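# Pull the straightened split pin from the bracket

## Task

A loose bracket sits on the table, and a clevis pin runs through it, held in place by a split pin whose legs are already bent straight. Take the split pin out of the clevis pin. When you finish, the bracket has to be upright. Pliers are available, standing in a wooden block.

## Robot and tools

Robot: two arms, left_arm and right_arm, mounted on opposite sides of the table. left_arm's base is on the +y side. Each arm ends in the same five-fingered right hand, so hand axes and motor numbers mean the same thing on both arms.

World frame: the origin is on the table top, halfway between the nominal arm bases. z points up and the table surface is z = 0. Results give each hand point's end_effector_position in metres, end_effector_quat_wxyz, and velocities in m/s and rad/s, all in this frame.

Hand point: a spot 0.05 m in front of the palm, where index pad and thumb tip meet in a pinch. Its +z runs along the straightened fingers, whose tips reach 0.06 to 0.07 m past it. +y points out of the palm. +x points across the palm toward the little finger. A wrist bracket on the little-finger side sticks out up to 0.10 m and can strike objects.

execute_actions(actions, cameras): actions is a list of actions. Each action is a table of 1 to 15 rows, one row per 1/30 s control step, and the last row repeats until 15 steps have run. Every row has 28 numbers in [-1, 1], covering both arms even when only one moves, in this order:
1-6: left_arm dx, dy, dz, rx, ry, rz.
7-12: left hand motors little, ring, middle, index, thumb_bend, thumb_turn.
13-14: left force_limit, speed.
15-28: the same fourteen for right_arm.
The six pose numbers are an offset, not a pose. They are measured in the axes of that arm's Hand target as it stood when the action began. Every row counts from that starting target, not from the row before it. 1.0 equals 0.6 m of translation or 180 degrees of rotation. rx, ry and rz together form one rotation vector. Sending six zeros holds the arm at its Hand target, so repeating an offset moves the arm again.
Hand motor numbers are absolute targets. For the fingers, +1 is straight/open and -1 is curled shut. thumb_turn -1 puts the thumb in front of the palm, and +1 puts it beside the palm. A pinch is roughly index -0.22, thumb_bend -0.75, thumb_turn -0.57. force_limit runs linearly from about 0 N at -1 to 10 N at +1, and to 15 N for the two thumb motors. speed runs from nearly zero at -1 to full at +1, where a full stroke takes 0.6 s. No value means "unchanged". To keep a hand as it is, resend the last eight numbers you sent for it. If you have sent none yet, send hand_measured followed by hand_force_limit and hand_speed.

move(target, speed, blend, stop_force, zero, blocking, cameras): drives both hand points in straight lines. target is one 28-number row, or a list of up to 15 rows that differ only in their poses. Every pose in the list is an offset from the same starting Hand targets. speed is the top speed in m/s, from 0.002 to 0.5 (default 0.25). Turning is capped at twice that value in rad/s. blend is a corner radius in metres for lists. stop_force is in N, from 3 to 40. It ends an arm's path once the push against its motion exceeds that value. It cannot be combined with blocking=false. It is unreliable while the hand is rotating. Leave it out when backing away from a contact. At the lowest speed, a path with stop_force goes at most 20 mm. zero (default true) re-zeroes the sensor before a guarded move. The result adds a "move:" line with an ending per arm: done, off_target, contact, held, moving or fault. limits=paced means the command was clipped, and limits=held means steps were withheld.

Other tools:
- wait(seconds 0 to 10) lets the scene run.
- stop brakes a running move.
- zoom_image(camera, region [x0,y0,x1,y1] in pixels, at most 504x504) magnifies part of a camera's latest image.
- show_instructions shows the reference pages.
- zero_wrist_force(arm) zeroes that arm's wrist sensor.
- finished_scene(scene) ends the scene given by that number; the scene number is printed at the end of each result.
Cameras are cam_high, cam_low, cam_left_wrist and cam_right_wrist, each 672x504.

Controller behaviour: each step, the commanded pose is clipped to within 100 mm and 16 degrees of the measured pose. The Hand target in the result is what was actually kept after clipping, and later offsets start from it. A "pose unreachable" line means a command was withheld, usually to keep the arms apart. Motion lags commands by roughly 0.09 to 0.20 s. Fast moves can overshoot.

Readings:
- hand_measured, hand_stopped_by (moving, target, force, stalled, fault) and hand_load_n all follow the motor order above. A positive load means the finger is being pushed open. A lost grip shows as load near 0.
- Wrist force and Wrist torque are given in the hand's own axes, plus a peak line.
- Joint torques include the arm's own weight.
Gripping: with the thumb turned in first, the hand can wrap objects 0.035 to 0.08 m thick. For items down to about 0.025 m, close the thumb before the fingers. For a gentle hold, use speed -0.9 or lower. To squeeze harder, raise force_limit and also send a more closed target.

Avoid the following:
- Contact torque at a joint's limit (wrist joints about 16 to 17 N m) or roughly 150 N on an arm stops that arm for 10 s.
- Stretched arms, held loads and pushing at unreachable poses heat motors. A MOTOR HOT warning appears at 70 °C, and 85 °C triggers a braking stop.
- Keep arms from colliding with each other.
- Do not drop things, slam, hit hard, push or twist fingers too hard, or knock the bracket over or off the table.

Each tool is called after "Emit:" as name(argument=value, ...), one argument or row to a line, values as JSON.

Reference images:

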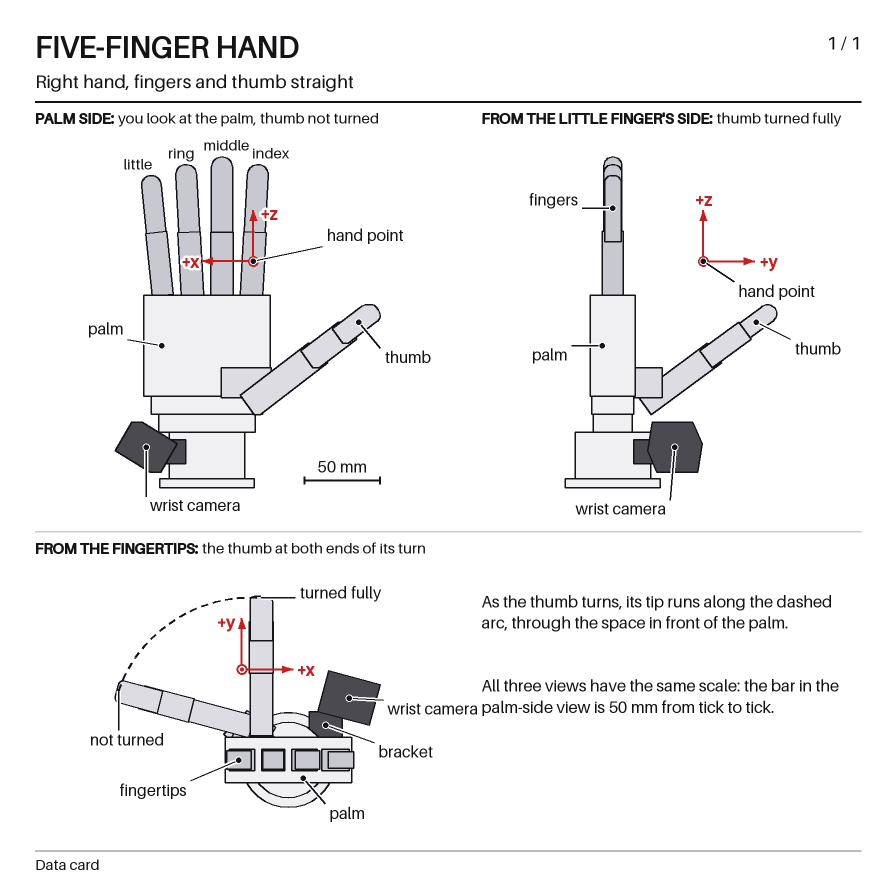

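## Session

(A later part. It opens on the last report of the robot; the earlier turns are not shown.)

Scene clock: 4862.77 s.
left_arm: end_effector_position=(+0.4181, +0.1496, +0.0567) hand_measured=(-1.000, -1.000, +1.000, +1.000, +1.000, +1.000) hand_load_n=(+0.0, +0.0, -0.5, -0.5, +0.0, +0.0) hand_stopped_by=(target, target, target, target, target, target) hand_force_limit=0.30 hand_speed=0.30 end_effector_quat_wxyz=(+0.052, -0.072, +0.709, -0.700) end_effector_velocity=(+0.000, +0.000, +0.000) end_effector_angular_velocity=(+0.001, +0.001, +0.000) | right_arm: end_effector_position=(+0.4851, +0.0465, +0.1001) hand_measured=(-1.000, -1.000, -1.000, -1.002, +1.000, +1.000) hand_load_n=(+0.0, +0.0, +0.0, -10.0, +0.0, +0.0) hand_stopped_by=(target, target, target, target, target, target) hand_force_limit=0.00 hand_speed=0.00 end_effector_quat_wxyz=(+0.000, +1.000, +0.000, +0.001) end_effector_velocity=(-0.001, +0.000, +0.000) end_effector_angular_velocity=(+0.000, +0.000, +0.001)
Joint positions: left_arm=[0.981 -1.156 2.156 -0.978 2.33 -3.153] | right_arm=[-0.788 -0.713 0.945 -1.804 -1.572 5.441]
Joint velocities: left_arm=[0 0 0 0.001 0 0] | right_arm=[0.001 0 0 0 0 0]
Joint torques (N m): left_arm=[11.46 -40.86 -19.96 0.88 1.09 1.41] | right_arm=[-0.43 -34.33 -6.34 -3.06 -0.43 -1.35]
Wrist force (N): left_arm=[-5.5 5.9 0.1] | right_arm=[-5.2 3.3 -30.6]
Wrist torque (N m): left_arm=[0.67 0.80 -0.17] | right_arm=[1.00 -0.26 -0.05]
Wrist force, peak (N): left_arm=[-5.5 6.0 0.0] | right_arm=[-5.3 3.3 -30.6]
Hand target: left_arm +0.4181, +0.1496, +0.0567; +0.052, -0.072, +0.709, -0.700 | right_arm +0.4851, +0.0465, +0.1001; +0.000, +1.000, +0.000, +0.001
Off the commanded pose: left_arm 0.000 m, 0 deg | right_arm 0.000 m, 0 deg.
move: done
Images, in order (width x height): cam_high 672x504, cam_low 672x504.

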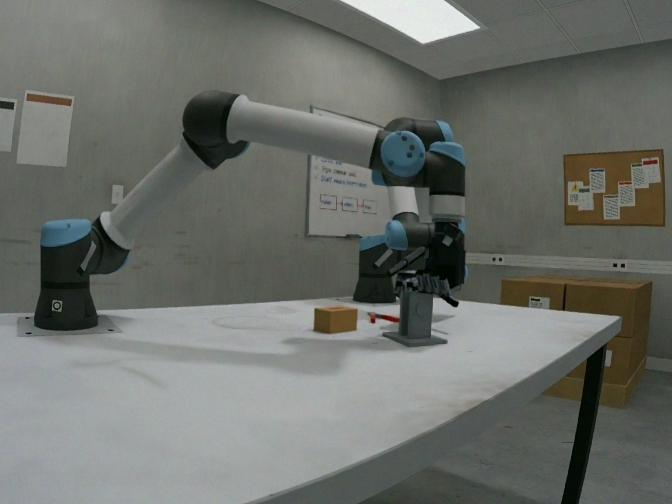

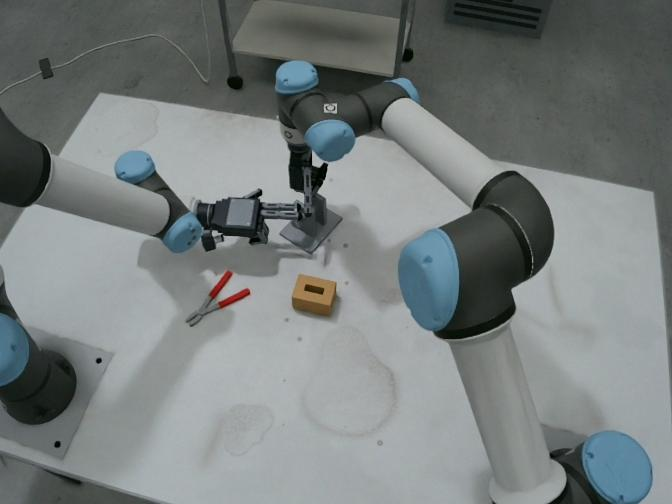

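Emit:
wait(
  seconds=0,
)

Emit:
zoom_image(
  camera="cam_low",
  region=[270, 175, 320, 225],
)

Emit:
zoom_image(
  camera="cam_high",
  region=[380, 250, 435, 300],
)

Scene clock: 4883.37 s.
left_arm: end_effector_position=(+0.4181, +0.1496, +0.0567) hand_measured=(-1.000, -1.000, +1.000, +1.000, +1.000, +1.000) hand_load_n=(+0.0, +0.0, -1.0, -0.5, +0.0, +0.0) hand_stopped_by=(target, target, target, target, target, target) hand_force_limit=0.30 hand_speed=0.30 end_effector_quat_wxyz=(+0.052, -0.072, +0.709, -0.700) end_effector_velocity=(+0.000, +0.000, +0.001) end_effector_angular_velocity=(-0.002, -0.002, +0.000) | right_arm: end_effector_position=(+0.4851, +0.0465, +0.1001) hand_measured=(-1.000, -1.000, -1.000, -1.002, +1.000, +1.000) hand_load_n=(+0.0, +0.0, +0.0, -9.5, +0.0, +0.0) hand_stopped_by=(target, target, target, target, target, target) hand_force_limit=0.00 hand_speed=0.00 end_effector_quat_wxyz=(+0.000, +1.000, +0.000, +0.001) end_effector_velocity=(+0.000, +0.001, +0.000) end_effector_angular_velocity=(+0.001, -0.001, +0.002)
Joint positions: left_arm=[0.981 -1.156 2.156 -0.978 2.33 -3.153] | right_arm=[-0.788 -0.713 0.945 -1.804 -1.572 5.441]
Joint velocities: left_arm=[0 -0.001 0 -0.002 0 0] | right_arm=[0.001 0 0 -0.001 0 0]
Joint torques (N m): left_arm=[10.73 -41.14 -18.42 0.7 1.35 2.31] | right_arm=[-0.32 -34 -6.82 -3 -0.41 -1.28]
Wrist force (N): left_arm=[-5.1 5.8 0.0] | right_arm=[-5.3 3.2 -30.5]
Wrist torque (N m): left_arm=[0.66 0.75 -0.15] | right_arm=[0.98 -0.26 -0.05]
Wrist force, peak (N): left_arm=[-5.5 6.2 -0.4] | right_arm=[-5.2 3.5 -30.7]
Hand target: left_arm +0.4181, +0.1496, +0.0567; +0.052, -0.072, +0.709, -0.700 | right_arm +0.4851, +0.0465, +0.1001; +0.000, +1.000, +0.000, +0.001
Off the commanded pose: left_arm 0.000 m, 0 deg | right_arm 0.000 m, 0 deg.
camera_calibration:
cam_left_wrist: T_world_to_cam=[[-0.245778, -0.0760724, -0.966336, 0.177011], [0.739901, 0.629311, -0.237728, -0.385886], [0.626211, -0.773421, -0.098385, -0.023731], [0, 0, 0, 1]] pos_world=[0.343884, 0.237954, 0.0769812]
cam_right_wrist: T_world_to_cam=[[0.317445, -0.94782, 0.0294344, -0.118574], [-0.821548, -0.259387, 0.507718, 0.36201], [-0.473591, -0.185354, -0.86102, 0.440776], [0, 0, 0, 1]] pos_world=[0.543796, 0.0632138, 0.199208]

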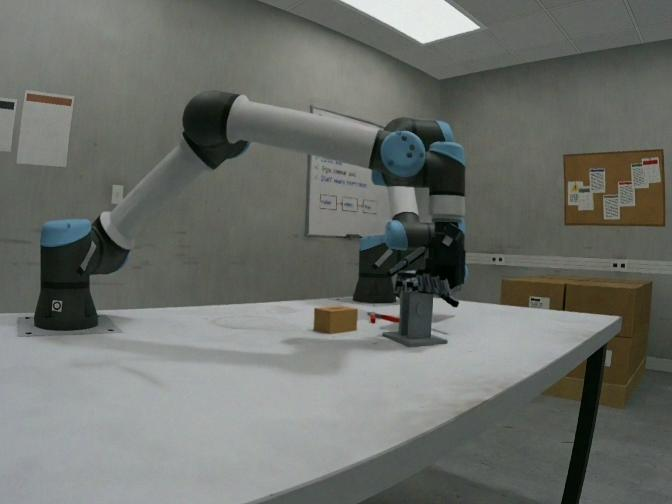

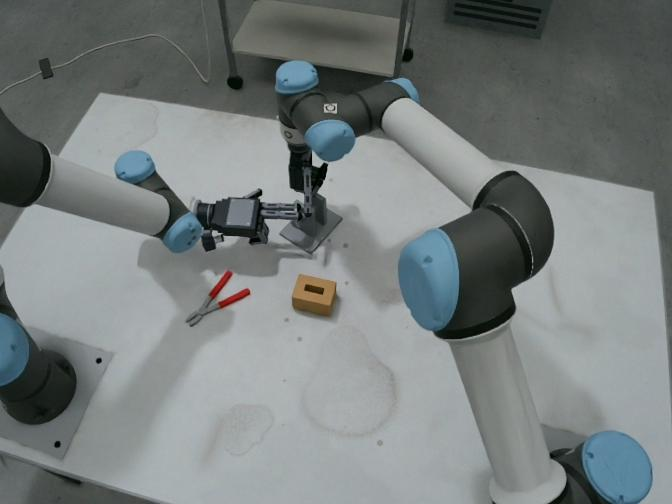

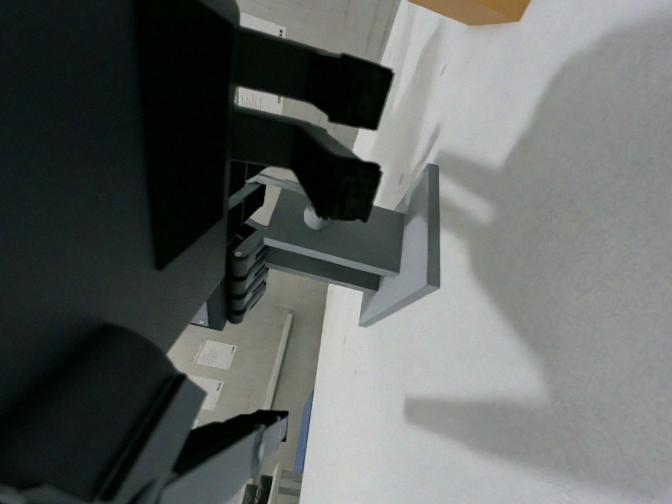

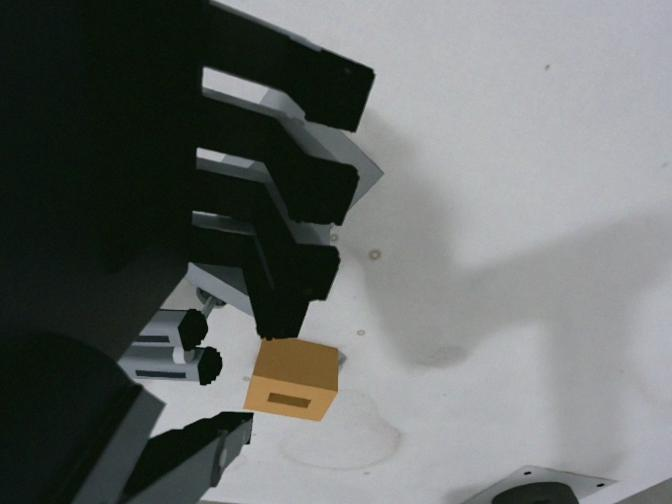

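Scaled by 10.080 from the camera's 672x504 image, which has a finer 960x720 frame.

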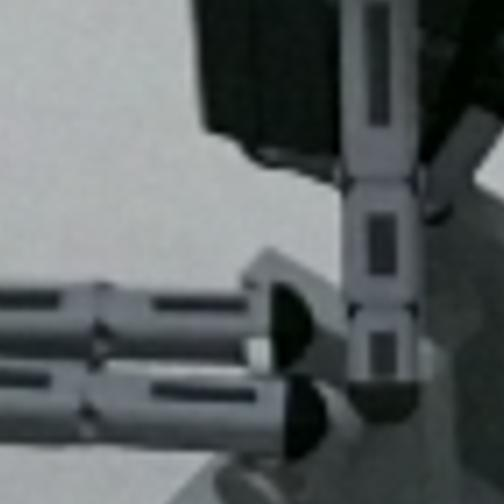

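Scaled by 9.164 from the camera's 672x504 image, which has a finer 960x720 frame.

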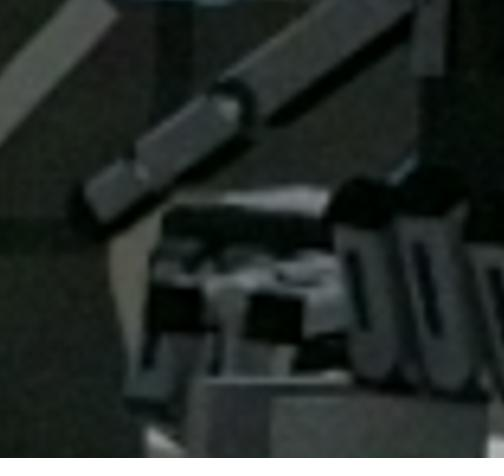

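Emit:
move(
  target=[0,-0.012,0,0,0,0,-1,-1,1,1,1,1,0.3,0.3,0,0,0,0,0,0,-1,-1,-1,-1,1,1,0,0],
  stop_force=20,
  speed=0.01,
  cameras=[],
)

Emit:
wait(
  seconds=0,
)

Emit:
zoom_image(
  camera="cam_low",
  region=[280, 190, 315, 225],
)

Emit:
zoom_image(
  camera="cam_high",
  region=[385, 260, 420, 295],
)

Scene clock: 4891.97 s.
left_arm: end_effector_position=(+0.4184, +0.1495, +0.0639) hand_measured=(-1.000, -1.000, +1.000, +1.000, +1.000, +1.000) hand_load_n=(+0.0, +0.0, -0.5, -0.5, +0.0, +0.0) hand_stopped_by=(target, target, target, target, target, target) hand_force_limit=0.30 hand_speed=0.30 end_effector_quat_wxyz=(+0.052, -0.072, +0.709, -0.700) end_effector_velocity=(+0.000, +0.000, +0.000) end_effector_angular_velocity=(+0.000, +0.000, +0.001) | right_arm: end_effector_position=(+0.4851, +0.0465, +0.1001) hand_measured=(-1.000, -1.000, -1.000, -1.002, +1.000, +1.000) hand_load_n=(+0.0, +0.0, +0.0, -9.5, +0.0, +0.0) hand_stopped_by=(target, target, target, target, target, target) hand_force_limit=0.00 hand_speed=0.00 end_effector_quat_wxyz=(+0.000, +1.000, +0.000, +0.001) end_effector_velocity=(+0.000, +0.000, +0.000) end_effector_angular_velocity=(+0.000, -0.001, +0.001)
Joint positions: left_arm=[0.981 -1.172 2.152 -0.958 2.33 -3.153] | right_arm=[-0.788 -0.713 0.945 -1.804 -1.572 5.441]
Joint velocities: left_arm=[0 0.001 0 0 0 0] | right_arm=[0 0 0 -0.001 0 0]
Joint torques (N m): left_arm=[11.22 -40.74 -20.65 0.9 1.39 0.85] | right_arm=[-0.51 -33.84 -7.15 -2.89 -0.29 -1.29]
Wrist force (N): left_arm=[-5.3 5.1 0.0] | right_arm=[-5.2 3.4 -30.5]
Wrist torque (N m): left_arm=[0.66 0.77 -0.17] | right_arm=[1.01 -0.27 -0.04]
Wrist force, peak (N): left_arm=[-5.6 6.1 0.1] | right_arm=[-5.3 3.3 -30.7]
Hand target: left_arm +0.4184, +0.1495, +0.0639; +0.052, -0.072, +0.709, -0.700 | right_arm +0.4851, +0.0465, +0.1001; +0.000, +1.000, +0.000, +0.001
Off the commanded pose: left_arm 0.000 m, 0 deg | right_arm 0.000 m, 0 deg.
move: done
No camera images: "cameras" was empty.

Scene clock: 4891.97 s.
left_arm: end_effector_position=(+0.4184, +0.1495, +0.0639) hand_measured=(-1.000, -1.000, +1.000, +1.000, +1.000, +1.000) hand_load_n=(+0.0, +0.0, -0.5, -0.5, +0.0, +0.0) hand_stopped_by=(target, target, target, target, target, target) hand_force_limit=0.30 hand_speed=0.30 end_effector_quat_wxyz=(+0.052, -0.072, +0.709, -0.700) end_effector_velocity=(+0.000, +0.000, +0.000) end_effector_angular_velocity=(+0.000, +0.000, +0.001) | right_arm: end_effector_position=(+0.4851, +0.0465, +0.1001) hand_measured=(-1.000, -1.000, -1.000, -1.002, +1.000, +1.000) hand_load_n=(+0.0, +0.0, +0.0, -9.5, +0.0, +0.0) hand_stopped_by=(target, target, target, target, target, target) hand_force_limit=0.00 hand_speed=0.00 end_effector_quat_wxyz=(+0.000, +1.000, +0.000, +0.001) end_effector_velocity=(+0.000, +0.000, +0.000) end_effector_angular_velocity=(+0.000, -0.001, +0.001)
Joint positions: left_arm=[0.981 -1.172 2.152 -0.958 2.33 -3.153] | right_arm=[-0.788 -0.713 0.945 -1.804 -1.572 5.441]
Joint velocities: left_arm=[0 0.001 0 0 0 0] | right_arm=[0 0 0 -0.001 0 0]
Joint torques (N m): left_arm=[11.22 -40.74 -20.65 0.9 1.39 0.85] | right_arm=[-0.51 -33.84 -7.15 -2.89 -0.29 -1.29]
Wrist force (N): left_arm=[-5.3 5.1 0.0] | right_arm=[-5.2 3.4 -30.5]
Wrist torque (N m): left_arm=[0.66 0.77 -0.17] | right_arm=[1.01 -0.27 -0.04]
Wrist force, peak (N): left_arm=[-5.3 5.1 0.0] | right_arm=[-5.2 3.4 -30.5]
Hand target: left_arm +0.4184, +0.1495, +0.0639; +0.052, -0.072, +0.709, -0.700 | right_arm +0.4851, +0.0465, +0.1001; +0.000, +1.000, +0.000, +0.001
Off the commanded pose: left_arm 0.000 m, 0 deg | right_arm 0.000 m, 0 deg.
camera_calibration:
cam_left_wrist: T_world_to_cam=[[-0.245779, -0.0760728, -0.966336, 0.184021], [0.7399, 0.629312, -0.237728, -0.384277], [0.626211, -0.773421, -0.0983855, -0.0232143], [0, 0, 0, 1]] pos_world=[0.344093, 0.237875, 0.0841888]
cam_right_wrist: T_world_to_cam=[[0.317445, -0.94782, 0.0294341, -0.118574], [-0.821548, -0.259387, 0.507718, 0.36201], [-0.473591, -0.185354, -0.86102, 0.440776], [0, 0, 0, 1]] pos_world=[0.543796, 0.0632139, 0.199208]

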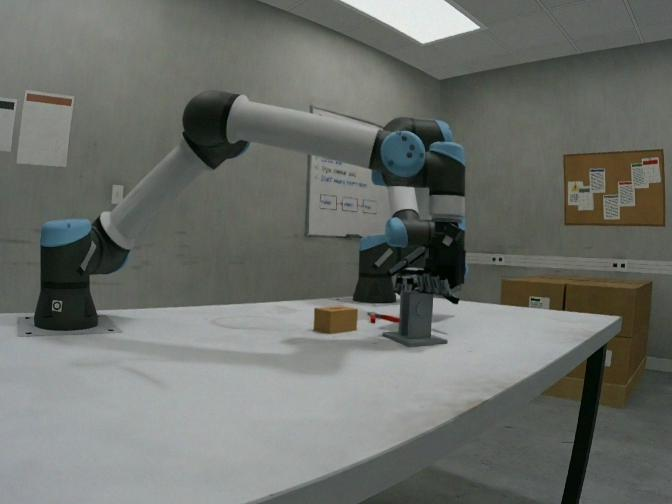

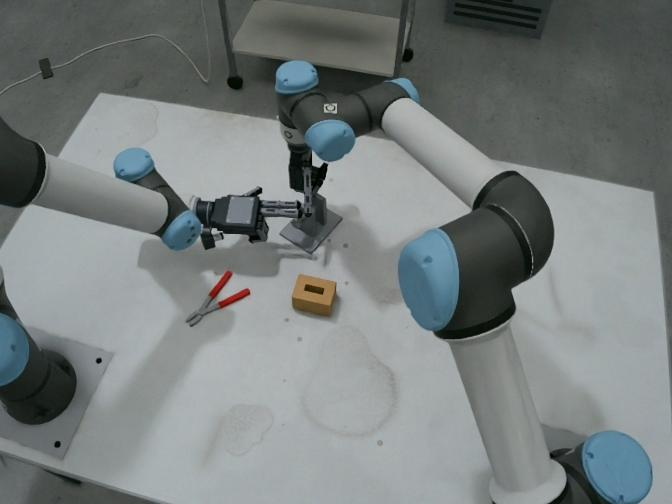

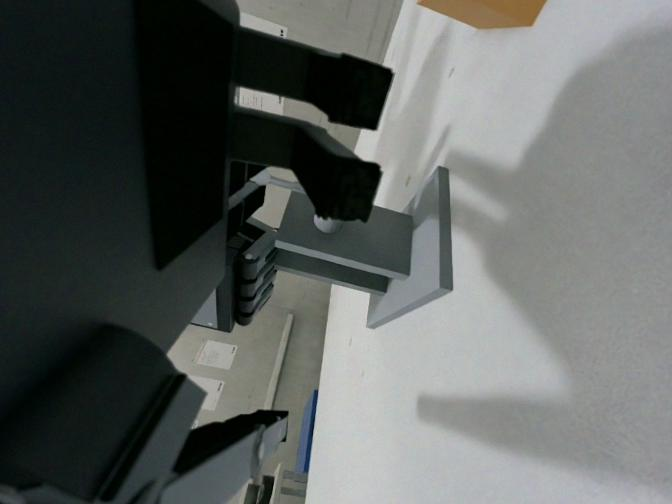

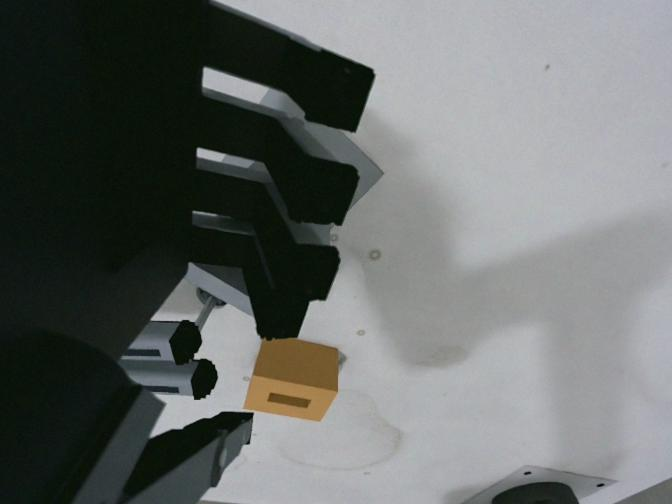

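Scaled by 14.400 from the camera's 672x504 image, which has a finer 960x720 frame.

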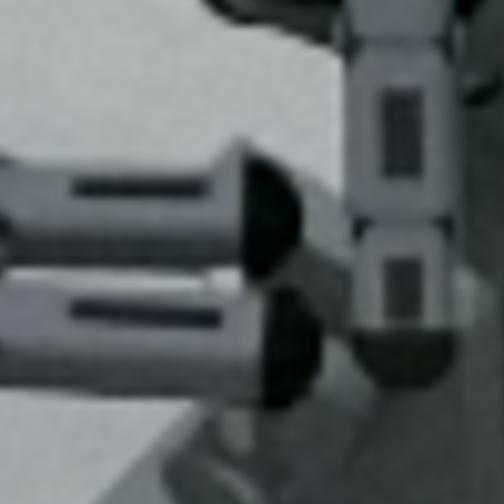

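Scaled by 14.400 from the camera's 672x504 image, which has a finer 960x720 frame.

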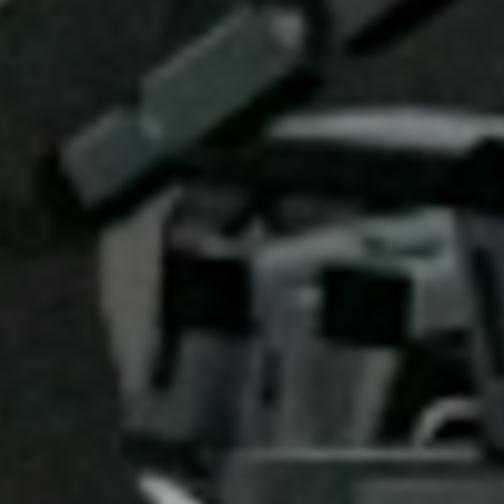

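Emit:
move(
  target=[
    [0,0,-0.12,0,0,0,-1,-1,1,1,1,1,0.3,0.3,0,0,0,0,0,0,-1,-1,-1,-1,1,1,0,0],
    [0,-0.27,-0.12,0,0,0,-1,-1,1,1,1,1,0.3,0.3,0,0,0,0,0,0,-1,-1,-1,-1,1,1,0,0],
    [0.12,-0.27,0.06,0,-0.44,0,-1,-1,1,1,1,1,0.3,0.3,0,0,0,0,0,0,-1,-1,-1,-1,1,1,0,0],
  ],
  speed=0.15,
  cameras=["cam_high"],
)

Scene clock: 4918.43 s.
left_arm: end_effector_position=(+0.3578, +0.0999, +0.2273) hand_measured=(-1.000, -1.000, +1.000, +1.000, +1.000, +1.000) hand_load_n=(+0.0, +0.0, -0.5, +0.0, +0.0, +0.0) hand_stopped_by=(target, target, target, target, target, target) hand_force_limit=0.30 hand_speed=0.30 end_effector_quat_wxyz=(+0.495, -0.497, +0.510, -0.498) end_effector_velocity=(+0.000, +0.001, +0.000) end_effector_angular_velocity=(+0.001, +0.000, +0.001) | right_arm: end_effector_position=(+0.4851, +0.0465, +0.1001) hand_measured=(-1.000, -1.000, -1.000, -1.002, +1.000, +1.000) hand_load_n=(+0.0, +0.0, +0.0, -9.5, +0.0, +0.0) hand_stopped_by=(target, target, target, target, target, target) hand_force_limit=0.00 hand_speed=0.00 end_effector_quat_wxyz=(+0.000, +1.000, +0.000, +0.001) end_effector_velocity=(-0.001, +0.000, +0.000) end_effector_angular_velocity=(+0.000, +0.000, -0.002)
Joint positions: left_arm=[0.079 -1.28 1.766 -0.207 0.052 -3.41] | right_arm=[-0.788 -0.713 0.945 -1.804 -1.572 5.441]
Joint velocities: left_arm=[0 0.001 0 0.003 -0.001 -0.003] | right_arm=[0.001 0 0 0 0 0.003]
Joint torques (N m): left_arm=[11.81 -26.17 -24.86 2.93 -1.96 -2.56] | right_arm=[0 -34.14 -7.06 -2.66 0.01 -1.19]
Wrist force (N): left_arm=[-4.7 3.9 -0.1] | right_arm=[-5.2 3.3 -30.5]
Wrist torque (N m): left_arm=[0.60 0.65 -0.17] | right_arm=[0.99 -0.27 -0.04]
Wrist force, peak (N): left_arm=[-5.4 5.5 -0.2] | right_arm=[-5.3 3.2 -30.7]
Hand target: left_arm +0.3577, +0.0998, +0.2272; +0.492, -0.501, +0.513, -0.493 | right_arm +0.4851, +0.0465, +0.1001; +0.000, +1.000, +0.000, +0.001
Off the commanded pose: left_arm 0.001 m, 1 deg | right_arm 0.000 m, 0 deg.
move: done
Images, in order (width x height): cam_high 672x504.

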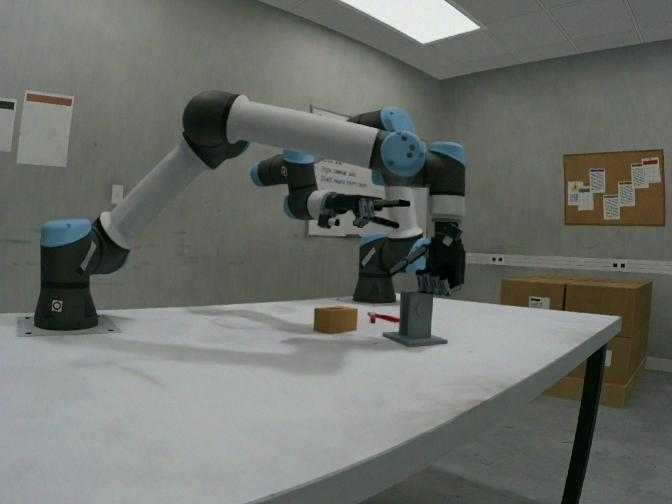

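Now rz −.5 to x_h up, and preform. See the eye clearly too.

Emit:
move(
  target=[0,0,0,0,0,-0.5,-1,-1,-1,0,-0.66,-0.57,0.3,0.3,0,0,0,0,0,0,-1,-1,-1,-1,1,1,0,0],
  cameras=[],
)

Emit:
wait(
  seconds=0,
)

Emit:
zoom_image(
  camera="cam_low",
  region=[285, 195, 315, 225],
)

Emit:
zoom_image(
  camera="cam_high",
  region=[385, 260, 420, 295],
)

Scene clock: 4925.93 s.
left_arm: end_effector_position=(+0.3577, +0.0998, +0.2272) hand_measured=(-1.000, -1.000, -1.000, +0.000, -0.660, -0.570) hand_load_n=(+0.0, -0.5, +0.0, +0.0, +0.0, +0.0) hand_stopped_by=(target, target, target, target, target, target) hand_force_limit=0.30 hand_speed=0.30 end_effector_quat_wxyz=(+0.000, -0.707, +0.008, -0.707) end_effector_velocity=(+0.000, +0.000, +0.000) end_effector_angular_velocity=(+0.002, +0.000, +0.000) | right_arm: end_effector_position=(+0.4851, +0.0465, +0.1001) hand_measured=(-1.000, -1.000, -1.000, -1.002, +1.000, +1.000) hand_load_n=(+0.0, +0.0, +0.5, -9.5, +0.0, +0.0) hand_stopped_by=(target, target, target, target, target, target) hand_force_limit=0.00 hand_speed=0.00 end_effector_quat_wxyz=(+0.000, +1.000, +0.000, +0.001) end_effector_velocity=(+0.000, +0.000, -0.001) end_effector_angular_velocity=(-0.001, +0.001, -0.003)
Joint positions: left_arm=[0.089 -1.49 2.109 -0.605 0.054 -4.715] | right_arm=[-0.788 -0.713 0.945 -1.804 -1.572 5.441]
Joint velocities: left_arm=[0.001 0 -0.001 0.005 0.001 -0.003] | right_arm=[-0.001 0.001 0 0.001 0 0.002]
Joint torques (N m): left_arm=[10.01 -14.07 -23.91 2.21 1.18 -2.43] | right_arm=[0 -33.2 -8.04 -2.5 0.37 -1.05]
Wrist force (N): left_arm=[-5.3 3.7 0.4] | right_arm=[-5.2 3.3 -30.4]
Wrist torque (N m): left_arm=[0.59 0.74 -0.17] | right_arm=[0.98 -0.27 -0.04]
Wrist force, peak (N): left_arm=[-5.6 4.7 0.1] | right_arm=[-5.2 3.4 -30.7]
Hand target: left_arm +0.3578, +0.0998, +0.2272; +0.001, +0.718, -0.008, +0.696 | right_arm +0.4851, +0.0465, +0.1001; +0.000, +1.000, +0.000, +0.001
Off the commanded pose: left_arm 0.000 m, 2 deg | right_arm 0.000 m, 0 deg.
move: done
No camera images: "cameras" was empty.

Scene clock: 4925.93 s.
left_arm: end_effector_position=(+0.3577, +0.0998, +0.2272) hand_measured=(-1.000, -1.000, -1.000, +0.000, -0.660, -0.570) hand_load_n=(+0.0, -0.5, +0.0, +0.0, +0.0, +0.0) hand_stopped_by=(target, target, target, target, target, target) hand_force_limit=0.30 hand_speed=0.30 end_effector_quat_wxyz=(+0.000, -0.707, +0.008, -0.707) end_effector_velocity=(+0.000, +0.000, +0.000) end_effector_angular_velocity=(+0.002, +0.000, +0.000) | right_arm: end_effector_position=(+0.4851, +0.0465, +0.1001) hand_measured=(-1.000, -1.000, -1.000, -1.002, +1.000, +1.000) hand_load_n=(+0.0, +0.0, +0.5, -9.5, +0.0, +0.0) hand_stopped_by=(target, target, target, target, target, target) hand_force_limit=0.00 hand_speed=0.00 end_effector_quat_wxyz=(+0.000, +1.000, +0.000, +0.001) end_effector_velocity=(+0.000, +0.000, -0.001) end_effector_angular_velocity=(-0.001, +0.001, -0.003)
Joint positions: left_arm=[0.089 -1.49 2.109 -0.605 0.054 -4.715] | right_arm=[-0.788 -0.713 0.945 -1.804 -1.572 5.441]
Joint velocities: left_arm=[0.001 0 -0.001 0.005 0.001 -0.003] | right_arm=[-0.001 0.001 0 0.001 0 0.002]
Joint torques (N m): left_arm=[10.01 -14.07 -23.91 2.21 1.18 -2.43] | right_arm=[0 -33.2 -8.04 -2.5 0.37 -1.05]
Wrist force (N): left_arm=[-5.3 3.7 0.4] | right_arm=[-5.2 3.3 -30.4]
Wrist torque (N m): left_arm=[0.59 0.74 -0.17] | right_arm=[0.98 -0.27 -0.04]
Wrist force, peak (N): left_arm=[-5.3 3.7 0.4] | right_arm=[-5.2 3.3 -30.4]
Hand target: left_arm +0.3578, +0.0998, +0.2272; +0.001, +0.718, -0.008, +0.696 | right_arm +0.4851, +0.0465, +0.1001; +0.000, +1.000, +0.000, +0.001
Off the commanded pose: left_arm 0.000 m, 2 deg | right_arm 0.000 m, 0 deg.
camera_calibration:
cam_left_wrist: T_world_to_cam=[[0.0360154, -0.975068, 0.218965, 0.0427916], [-0.490199, -0.208174, -0.846386, 0.392623], [0.870866, -0.0768534, -0.485474, -0.0767267], [0, 0, 0, 1]] pos_world=[0.257741, 0.117562, 0.285692]
cam_right_wrist: T_world_to_cam=[[0.317445, -0.94782, 0.0294342, -0.118574], [-0.821548, -0.259387, 0.507718, 0.36201], [-0.473591, -0.185354, -0.86102, 0.440776], [0, 0, 0, 1]] pos_world=[0.543796, 0.0632138, 0.199208]

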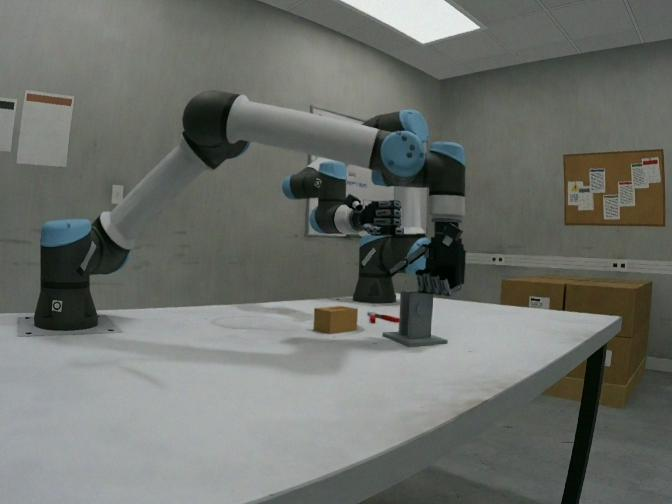

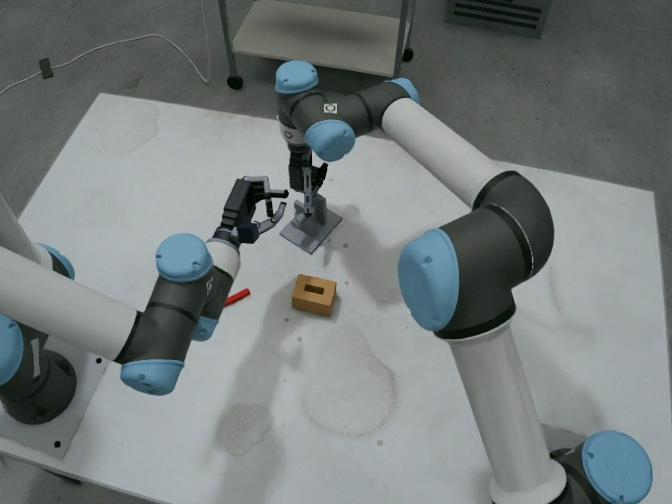

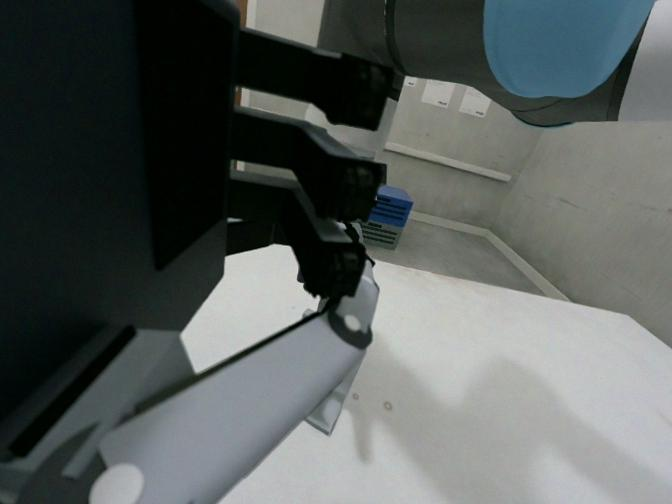

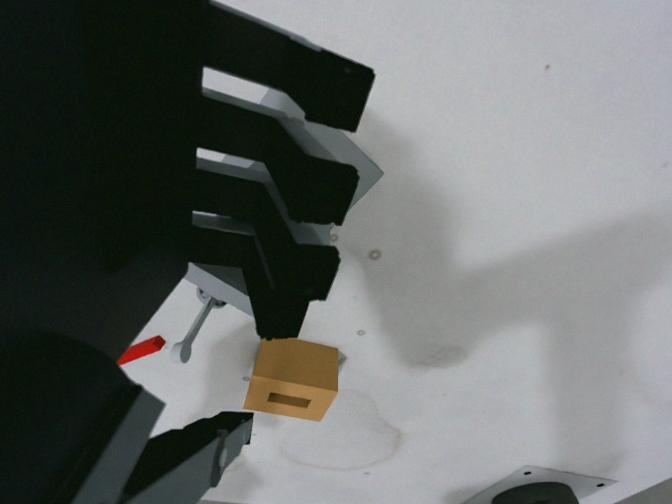

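Scaled by 16.800 from the camera's 672x504 image, which has a finer 960x720 frame.

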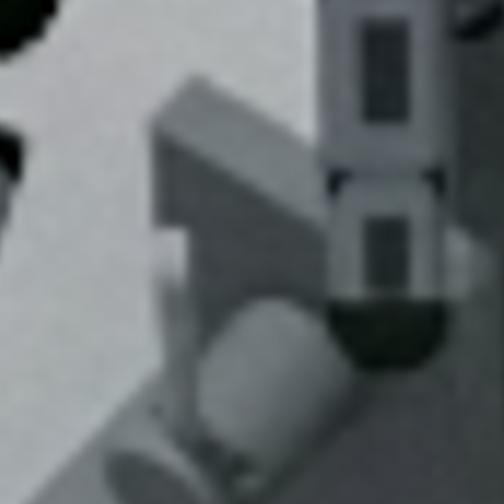

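Scaled by 14.400 from the camera's 672x504 image, which has a finer 960x720 frame.

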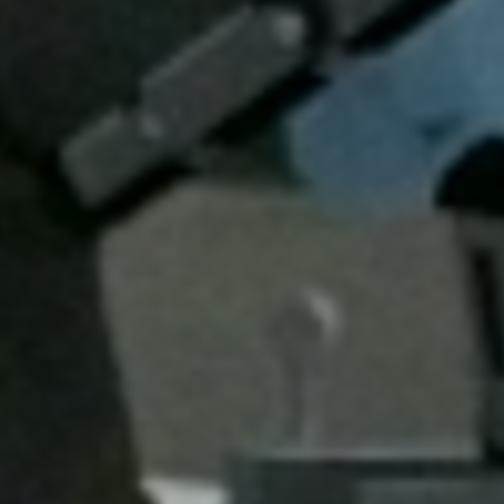

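Emit:
move(
  target=[
    [0,-0.0603,0.0705,0.078,0,0,-1,-1,-1,0,-0.66,-0.57,0.3,0.3,0,0,0,0,0,0,-1,-1,-1,-1,1,1,0,0],
    [-0.2087,-0.0603,0.0705,0.078,0,0,-1,-1,-1,0,-0.66,-0.57,0.3,0.3,0,0,0,0,0,0,-1,-1,-1,-1,1,1,0,0],
  ],
  speed=0.1,
  cameras=["cam_high"],
)

Emit:
zoom_image(
  camera="cam_high",
  region=[370, 250, 420, 300],
)

Scene clock: 4951.93 s.
left_arm: end_effector_position=(+0.3968, +0.1366, +0.1009) hand_measured=(-1.000, -1.000, -1.000, +0.000, -0.660, -0.570) hand_load_n=(+0.0, +0.0, +0.0, +0.0, +0.0, +0.5) hand_stopped_by=(target, target, target, target, target, target) hand_force_limit=0.30 hand_speed=0.30 end_effector_quat_wxyz=(+0.087, -0.712, -0.077, -0.693) end_effector_velocity=(+0.000, +0.000, +0.000) end_effector_angular_velocity=(+0.001, +0.000, -0.001) | right_arm: end_effector_position=(+0.4851, +0.0465, +0.1001) hand_measured=(-1.000, -1.000, -1.000, -1.002, +1.000, +1.000) hand_load_n=(+0.5, +0.0, +0.0, -9.5, +0.0, +0.0) hand_stopped_by=(target, target, target, target, target, target) hand_force_limit=0.00 hand_speed=0.00 end_effector_quat_wxyz=(+0.000, +1.000, +0.000, +0.001) end_effector_velocity=(-0.001, -0.001, +0.000) end_effector_angular_velocity=(-0.002, +0.003, +0.000)
Joint positions: left_arm=[0.169 -1.214 2.188 -1.198 -0.113 -4.473] | right_arm=[-0.788 -0.713 0.945 -1.804 -1.572 5.441]
Joint velocities: left_arm=[0 -0.001 0.001 -0.002 0.001 0.002] | right_arm=[0 0 0 0.003 0 0]
Joint torques (N m): left_arm=[10.3 -37.82 -2.6 -3.27 1.92 2.61] | right_arm=[0.56 -32.87 -8.82 -2.38 0.52 -1.11]
Wrist force (N): left_arm=[-6.0 3.7 0.1] | right_arm=[-5.2 3.5 -30.6]
Wrist torque (N m): left_arm=[0.63 0.86 -0.21] | right_arm=[1.03 -0.27 -0.03]
Wrist force, peak (N): left_arm=[-6.3 4.2 0.5] | right_arm=[-5.1 3.4 -30.7]
Hand target: left_arm +0.3968, +0.1367, +0.1009; -0.087, +0.712, +0.077, +0.692 | right_arm +0.4851, +0.0465, +0.1001; +0.000, +1.000, +0.000, +0.001
Off the commanded pose: left_arm 0.000 m, 0 deg | right_arm 0.000 m, 0 deg.
move: done
Images, in order (width x height): cam_high 672x504.

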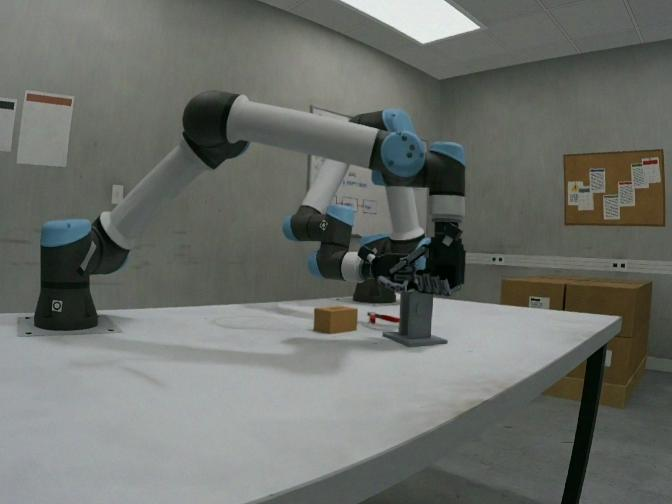

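Scaled by 10.080 from the camera's 672x504 image, which has a finer 960x720 frame.

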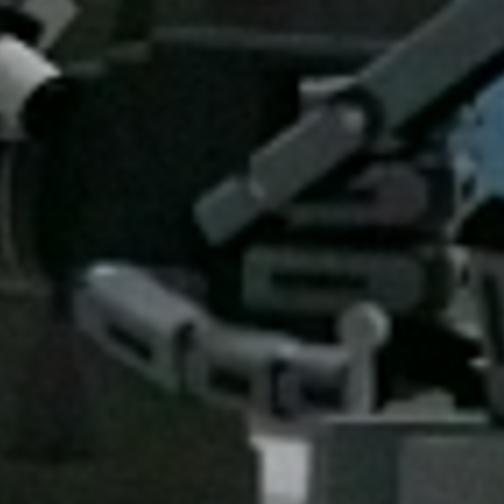

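Emit:
move(
  target=[0,0.0857,0.007,0,0,0,-1,-1,-1,0,-0.66,-0.57,0.3,0.3,0,0,0,0,0,0,-1,-1,-1,-1,1,1,0,0],
  speed=0.05,
  stop_force=4,
  cameras=["cam_high"],
)

Emit:
zoom_image(
  camera="cam_high",
  region=[385, 260, 420, 295],
)

Emit:
move(
  target=[0,0,0.03,0,0,0,-1,-1,-1,0,-0.66,-0.57,0.3,0.3,0,0,0,0,0,0,-1,-1,-1,-1,1,1,0,0],
  speed=0.01,
  stop_force=3,
  cameras=["cam_high"],
)

Emit:
zoom_image(
  camera="cam_high",
  region=[385, 260, 420, 295],
)

Scene clock: 4964.90 s.
left_arm: end_effector_position=(+0.4126, +0.0876, +0.0999) hand_measured=(-1.000, -1.000, -1.000, +0.000, -0.660, -0.570) hand_load_n=(+0.0, +0.5, +0.0, +0.0, +0.0, +0.0) hand_stopped_by=(target, target, target, target, target, target) hand_force_limit=0.30 hand_speed=0.30 end_effector_quat_wxyz=(+0.087, -0.712, -0.077, -0.692) end_effector_velocity=(+0.000, +0.000, +0.000) end_effector_angular_velocity=(-0.001, +0.000, +0.000) | right_arm: end_effector_position=(+0.4851, +0.0465, +0.1001) hand_measured=(-1.000, -1.000, -1.000, -1.002, +1.000, +1.000) hand_load_n=(+0.0, +0.0, +0.0, -9.5, +0.0, +0.0) hand_stopped_by=(target, target, target, target, target, target) hand_force_limit=0.00 hand_speed=0.00 end_effector_quat_wxyz=(+0.000, +1.000, +0.000, +0.001) end_effector_velocity=(+0.000, +0.000, +0.000) end_effector_angular_velocity=(-0.002, +0.002, -0.002)
Joint positions: left_arm=[0.191 -1.134 2.061 -1.227 -0.091 -4.397] | right_arm=[-0.788 -0.713 0.945 -1.804 -1.572 5.441]
Joint velocities: left_arm=[0 -0.001 0 -0.001 0 0.001] | right_arm=[0 0 0 0.002 0 0.002]
Joint torques (N m): left_arm=[10.76 -44.1 -5.51 -3.25 1.82 2.55] | right_arm=[0.51 -32.83 -8.62 -2.25 0.69 -1.16]
Wrist force (N): left_arm=[-5.9 4.0 0.7] | right_arm=[-5.2 3.3 -30.5]
Wrist torque (N m): left_arm=[0.63 0.84 -0.21] | right_arm=[1.00 -0.28 -0.04]
Wrist force, peak (N): left_arm=[-6.2 3.9 0.5] | right_arm=[-5.2 3.3 -30.7]
Hand target: left_arm +0.4126, +0.0876, +0.0999; -0.087, +0.712, +0.077, +0.692 | right_arm +0.4851, +0.0465, +0.1001; +0.000, +1.000, +0.000, +0.001
Off the commanded pose: left_arm 0.000 m, 0 deg | right_arm 0.000 m, 0 deg.
move: done
Images, in order (width x height): cam_high 672x504.

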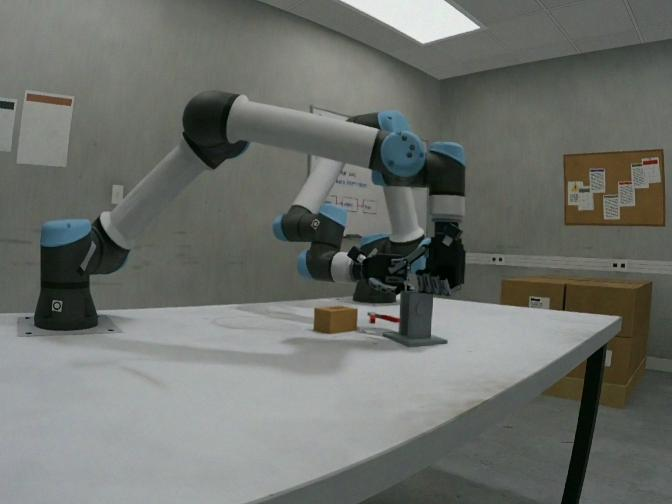

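Scaled by 14.400 from the camera's 672x504 image, which has a finer 960x720 frame.

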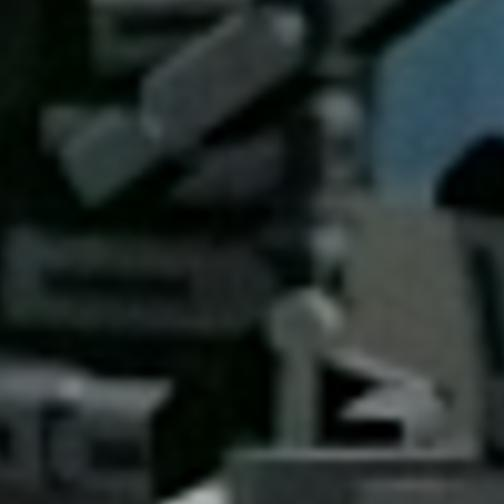

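Scene clock: 4967.17 s.
left_arm: end_effector_position=(+0.4225, +0.0899, +0.0996) hand_measured=(-1.000, -1.000, -1.000, +0.000, -0.658, -0.570) hand_load_n=(+0.0, +0.0, +0.0, +0.0, +2.0, +0.0) hand_stopped_by=(target, target, target, target, target, target) hand_force_limit=0.30 hand_speed=0.30 end_effector_quat_wxyz=(+0.087, -0.712, -0.077, -0.693) end_effector_velocity=(+0.000, +0.000, +0.000) end_effector_angular_velocity=(+0.000, +0.000, +0.000) | right_arm: end_effector_position=(+0.4851, +0.0465, +0.1001) hand_measured=(-1.000, -1.000, -1.000, -1.002, +1.000, +1.000) hand_load_n=(+0.0, +0.0, +0.0, -9.5, +0.0, +0.0) hand_stopped_by=(target, target, target, target, target, target) hand_force_limit=0.00 hand_speed=0.00 end_effector_quat_wxyz=(+0.000, +1.000, +0.000, +0.001) end_effector_velocity=(+0.000, +0.000, +0.000) end_effector_angular_velocity=(+0.000, -0.001, +0.000)
Joint positions: left_arm=[0.214 -1.133 2.073 -1.305 -0.07 -4.331] | right_arm=[-0.788 -0.713 0.945 -1.804 -1.572 5.441]
Joint velocities: left_arm=[0 -0.001 0 0.001 0 -0.001] | right_arm=[0.001 0 0 -0.001 0 0]
Joint torques (N m): left_arm=[-7.45 -26.08 -21.5 1.55 -1.16 -2.43] | right_arm=[0.7 -32.45 -8.9 -2.13 0.83 -1.09]
Wrist force (N): left_arm=[-5.7 5.6 -1.1] | right_arm=[-5.2 3.2 -30.4]
Wrist torque (N m): left_arm=[0.62 0.80 -0.20] | right_arm=[0.97 -0.28 -0.04]
Wrist force, peak (N): left_arm=[-5.9 5.6 -4.6] | right_arm=[-5.2 3.3 -30.6]
Hand target: left_arm +0.4225, +0.0899, +0.0996; -0.087, +0.712, +0.077, +0.693 | right_arm +0.4851, +0.0465, +0.1001; +0.000, +1.000, +0.000, +0.001
Off the commanded pose: left_arm 0.008 m, 0 deg | right_arm 0.000 m, 0 deg.
move: contact (left_arm)
Images, in order (width x height): cam_high 672x504.

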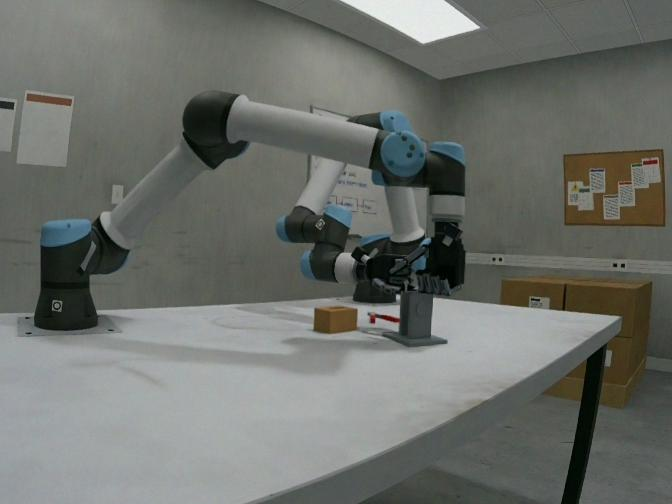

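Scaled by 14.400 from the camera's 672x504 image, which has a finer 960x720 frame.

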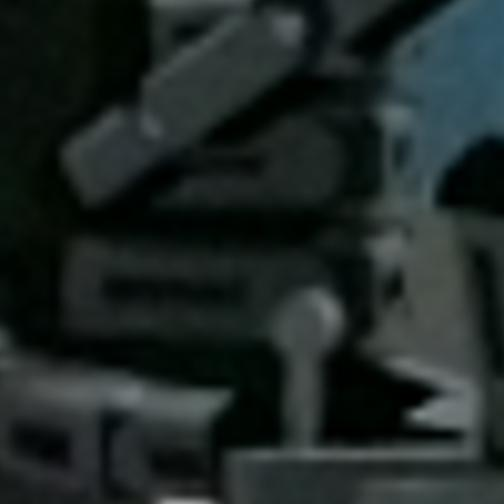

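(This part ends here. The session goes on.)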